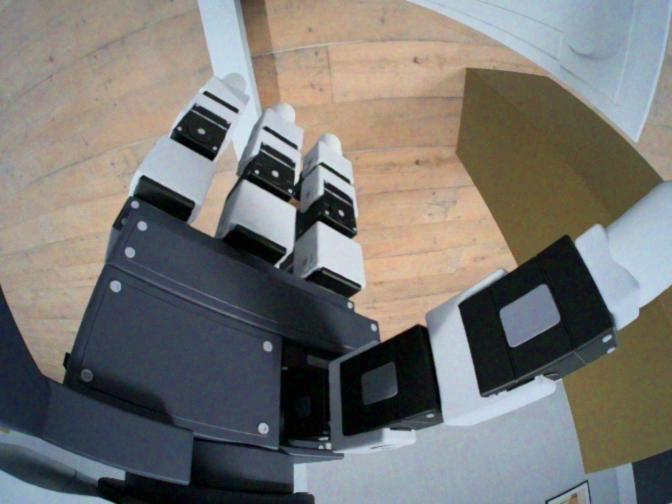

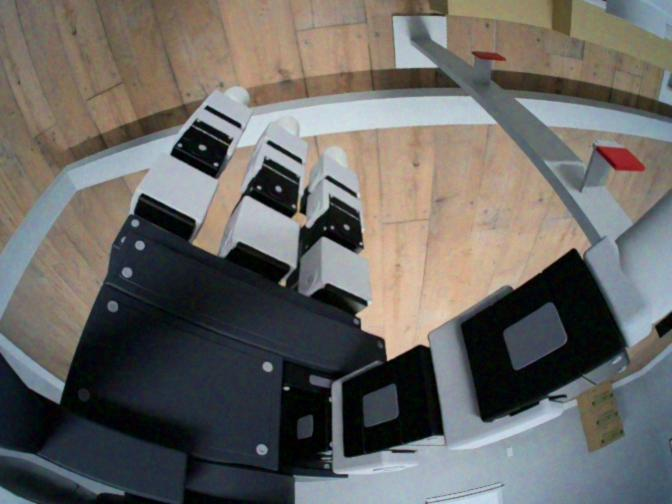

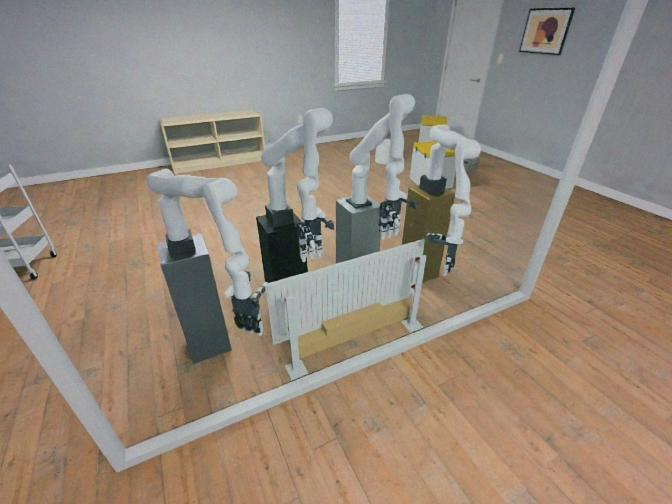

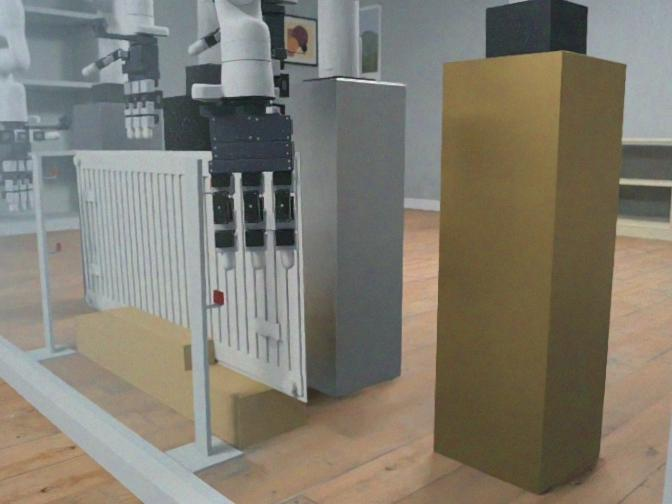

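Request:
{"name": "zoom_image", "arguments": {
  "camera": "cam_low",
  "region": [180, 0, 400, 290]
}}

Request:
{"name": "zoom_image", "arguments": {
  "camera": "cam_high",
  "region": [380, 110, 520, 320]
}}

Request:
{"name": "zoom_image", "arguments": {
  "camera": "cam_high",
  "region": [200, 160, 340, 370]
}}

Scaled by 1.738 from the camera's 672x504 image, which has a finer 960x720 frame.

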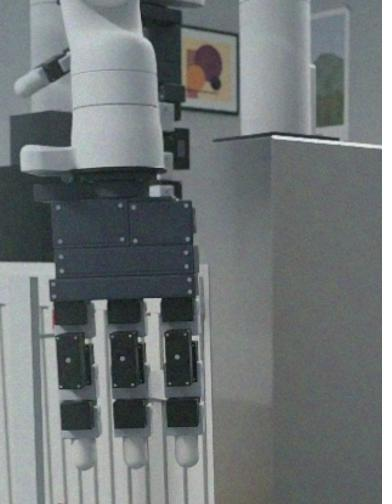

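Scaled by 2.400 from the camera's 672x504 image, which has a finer 960x720 frame.

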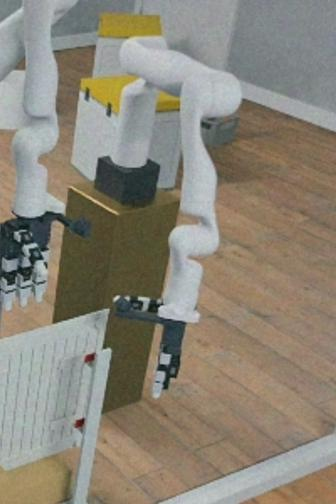

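Scaled by 2.400 from the camera's 672x504 image, which has a finer 960x720 frame.

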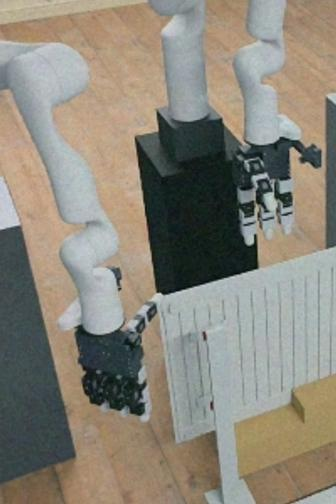

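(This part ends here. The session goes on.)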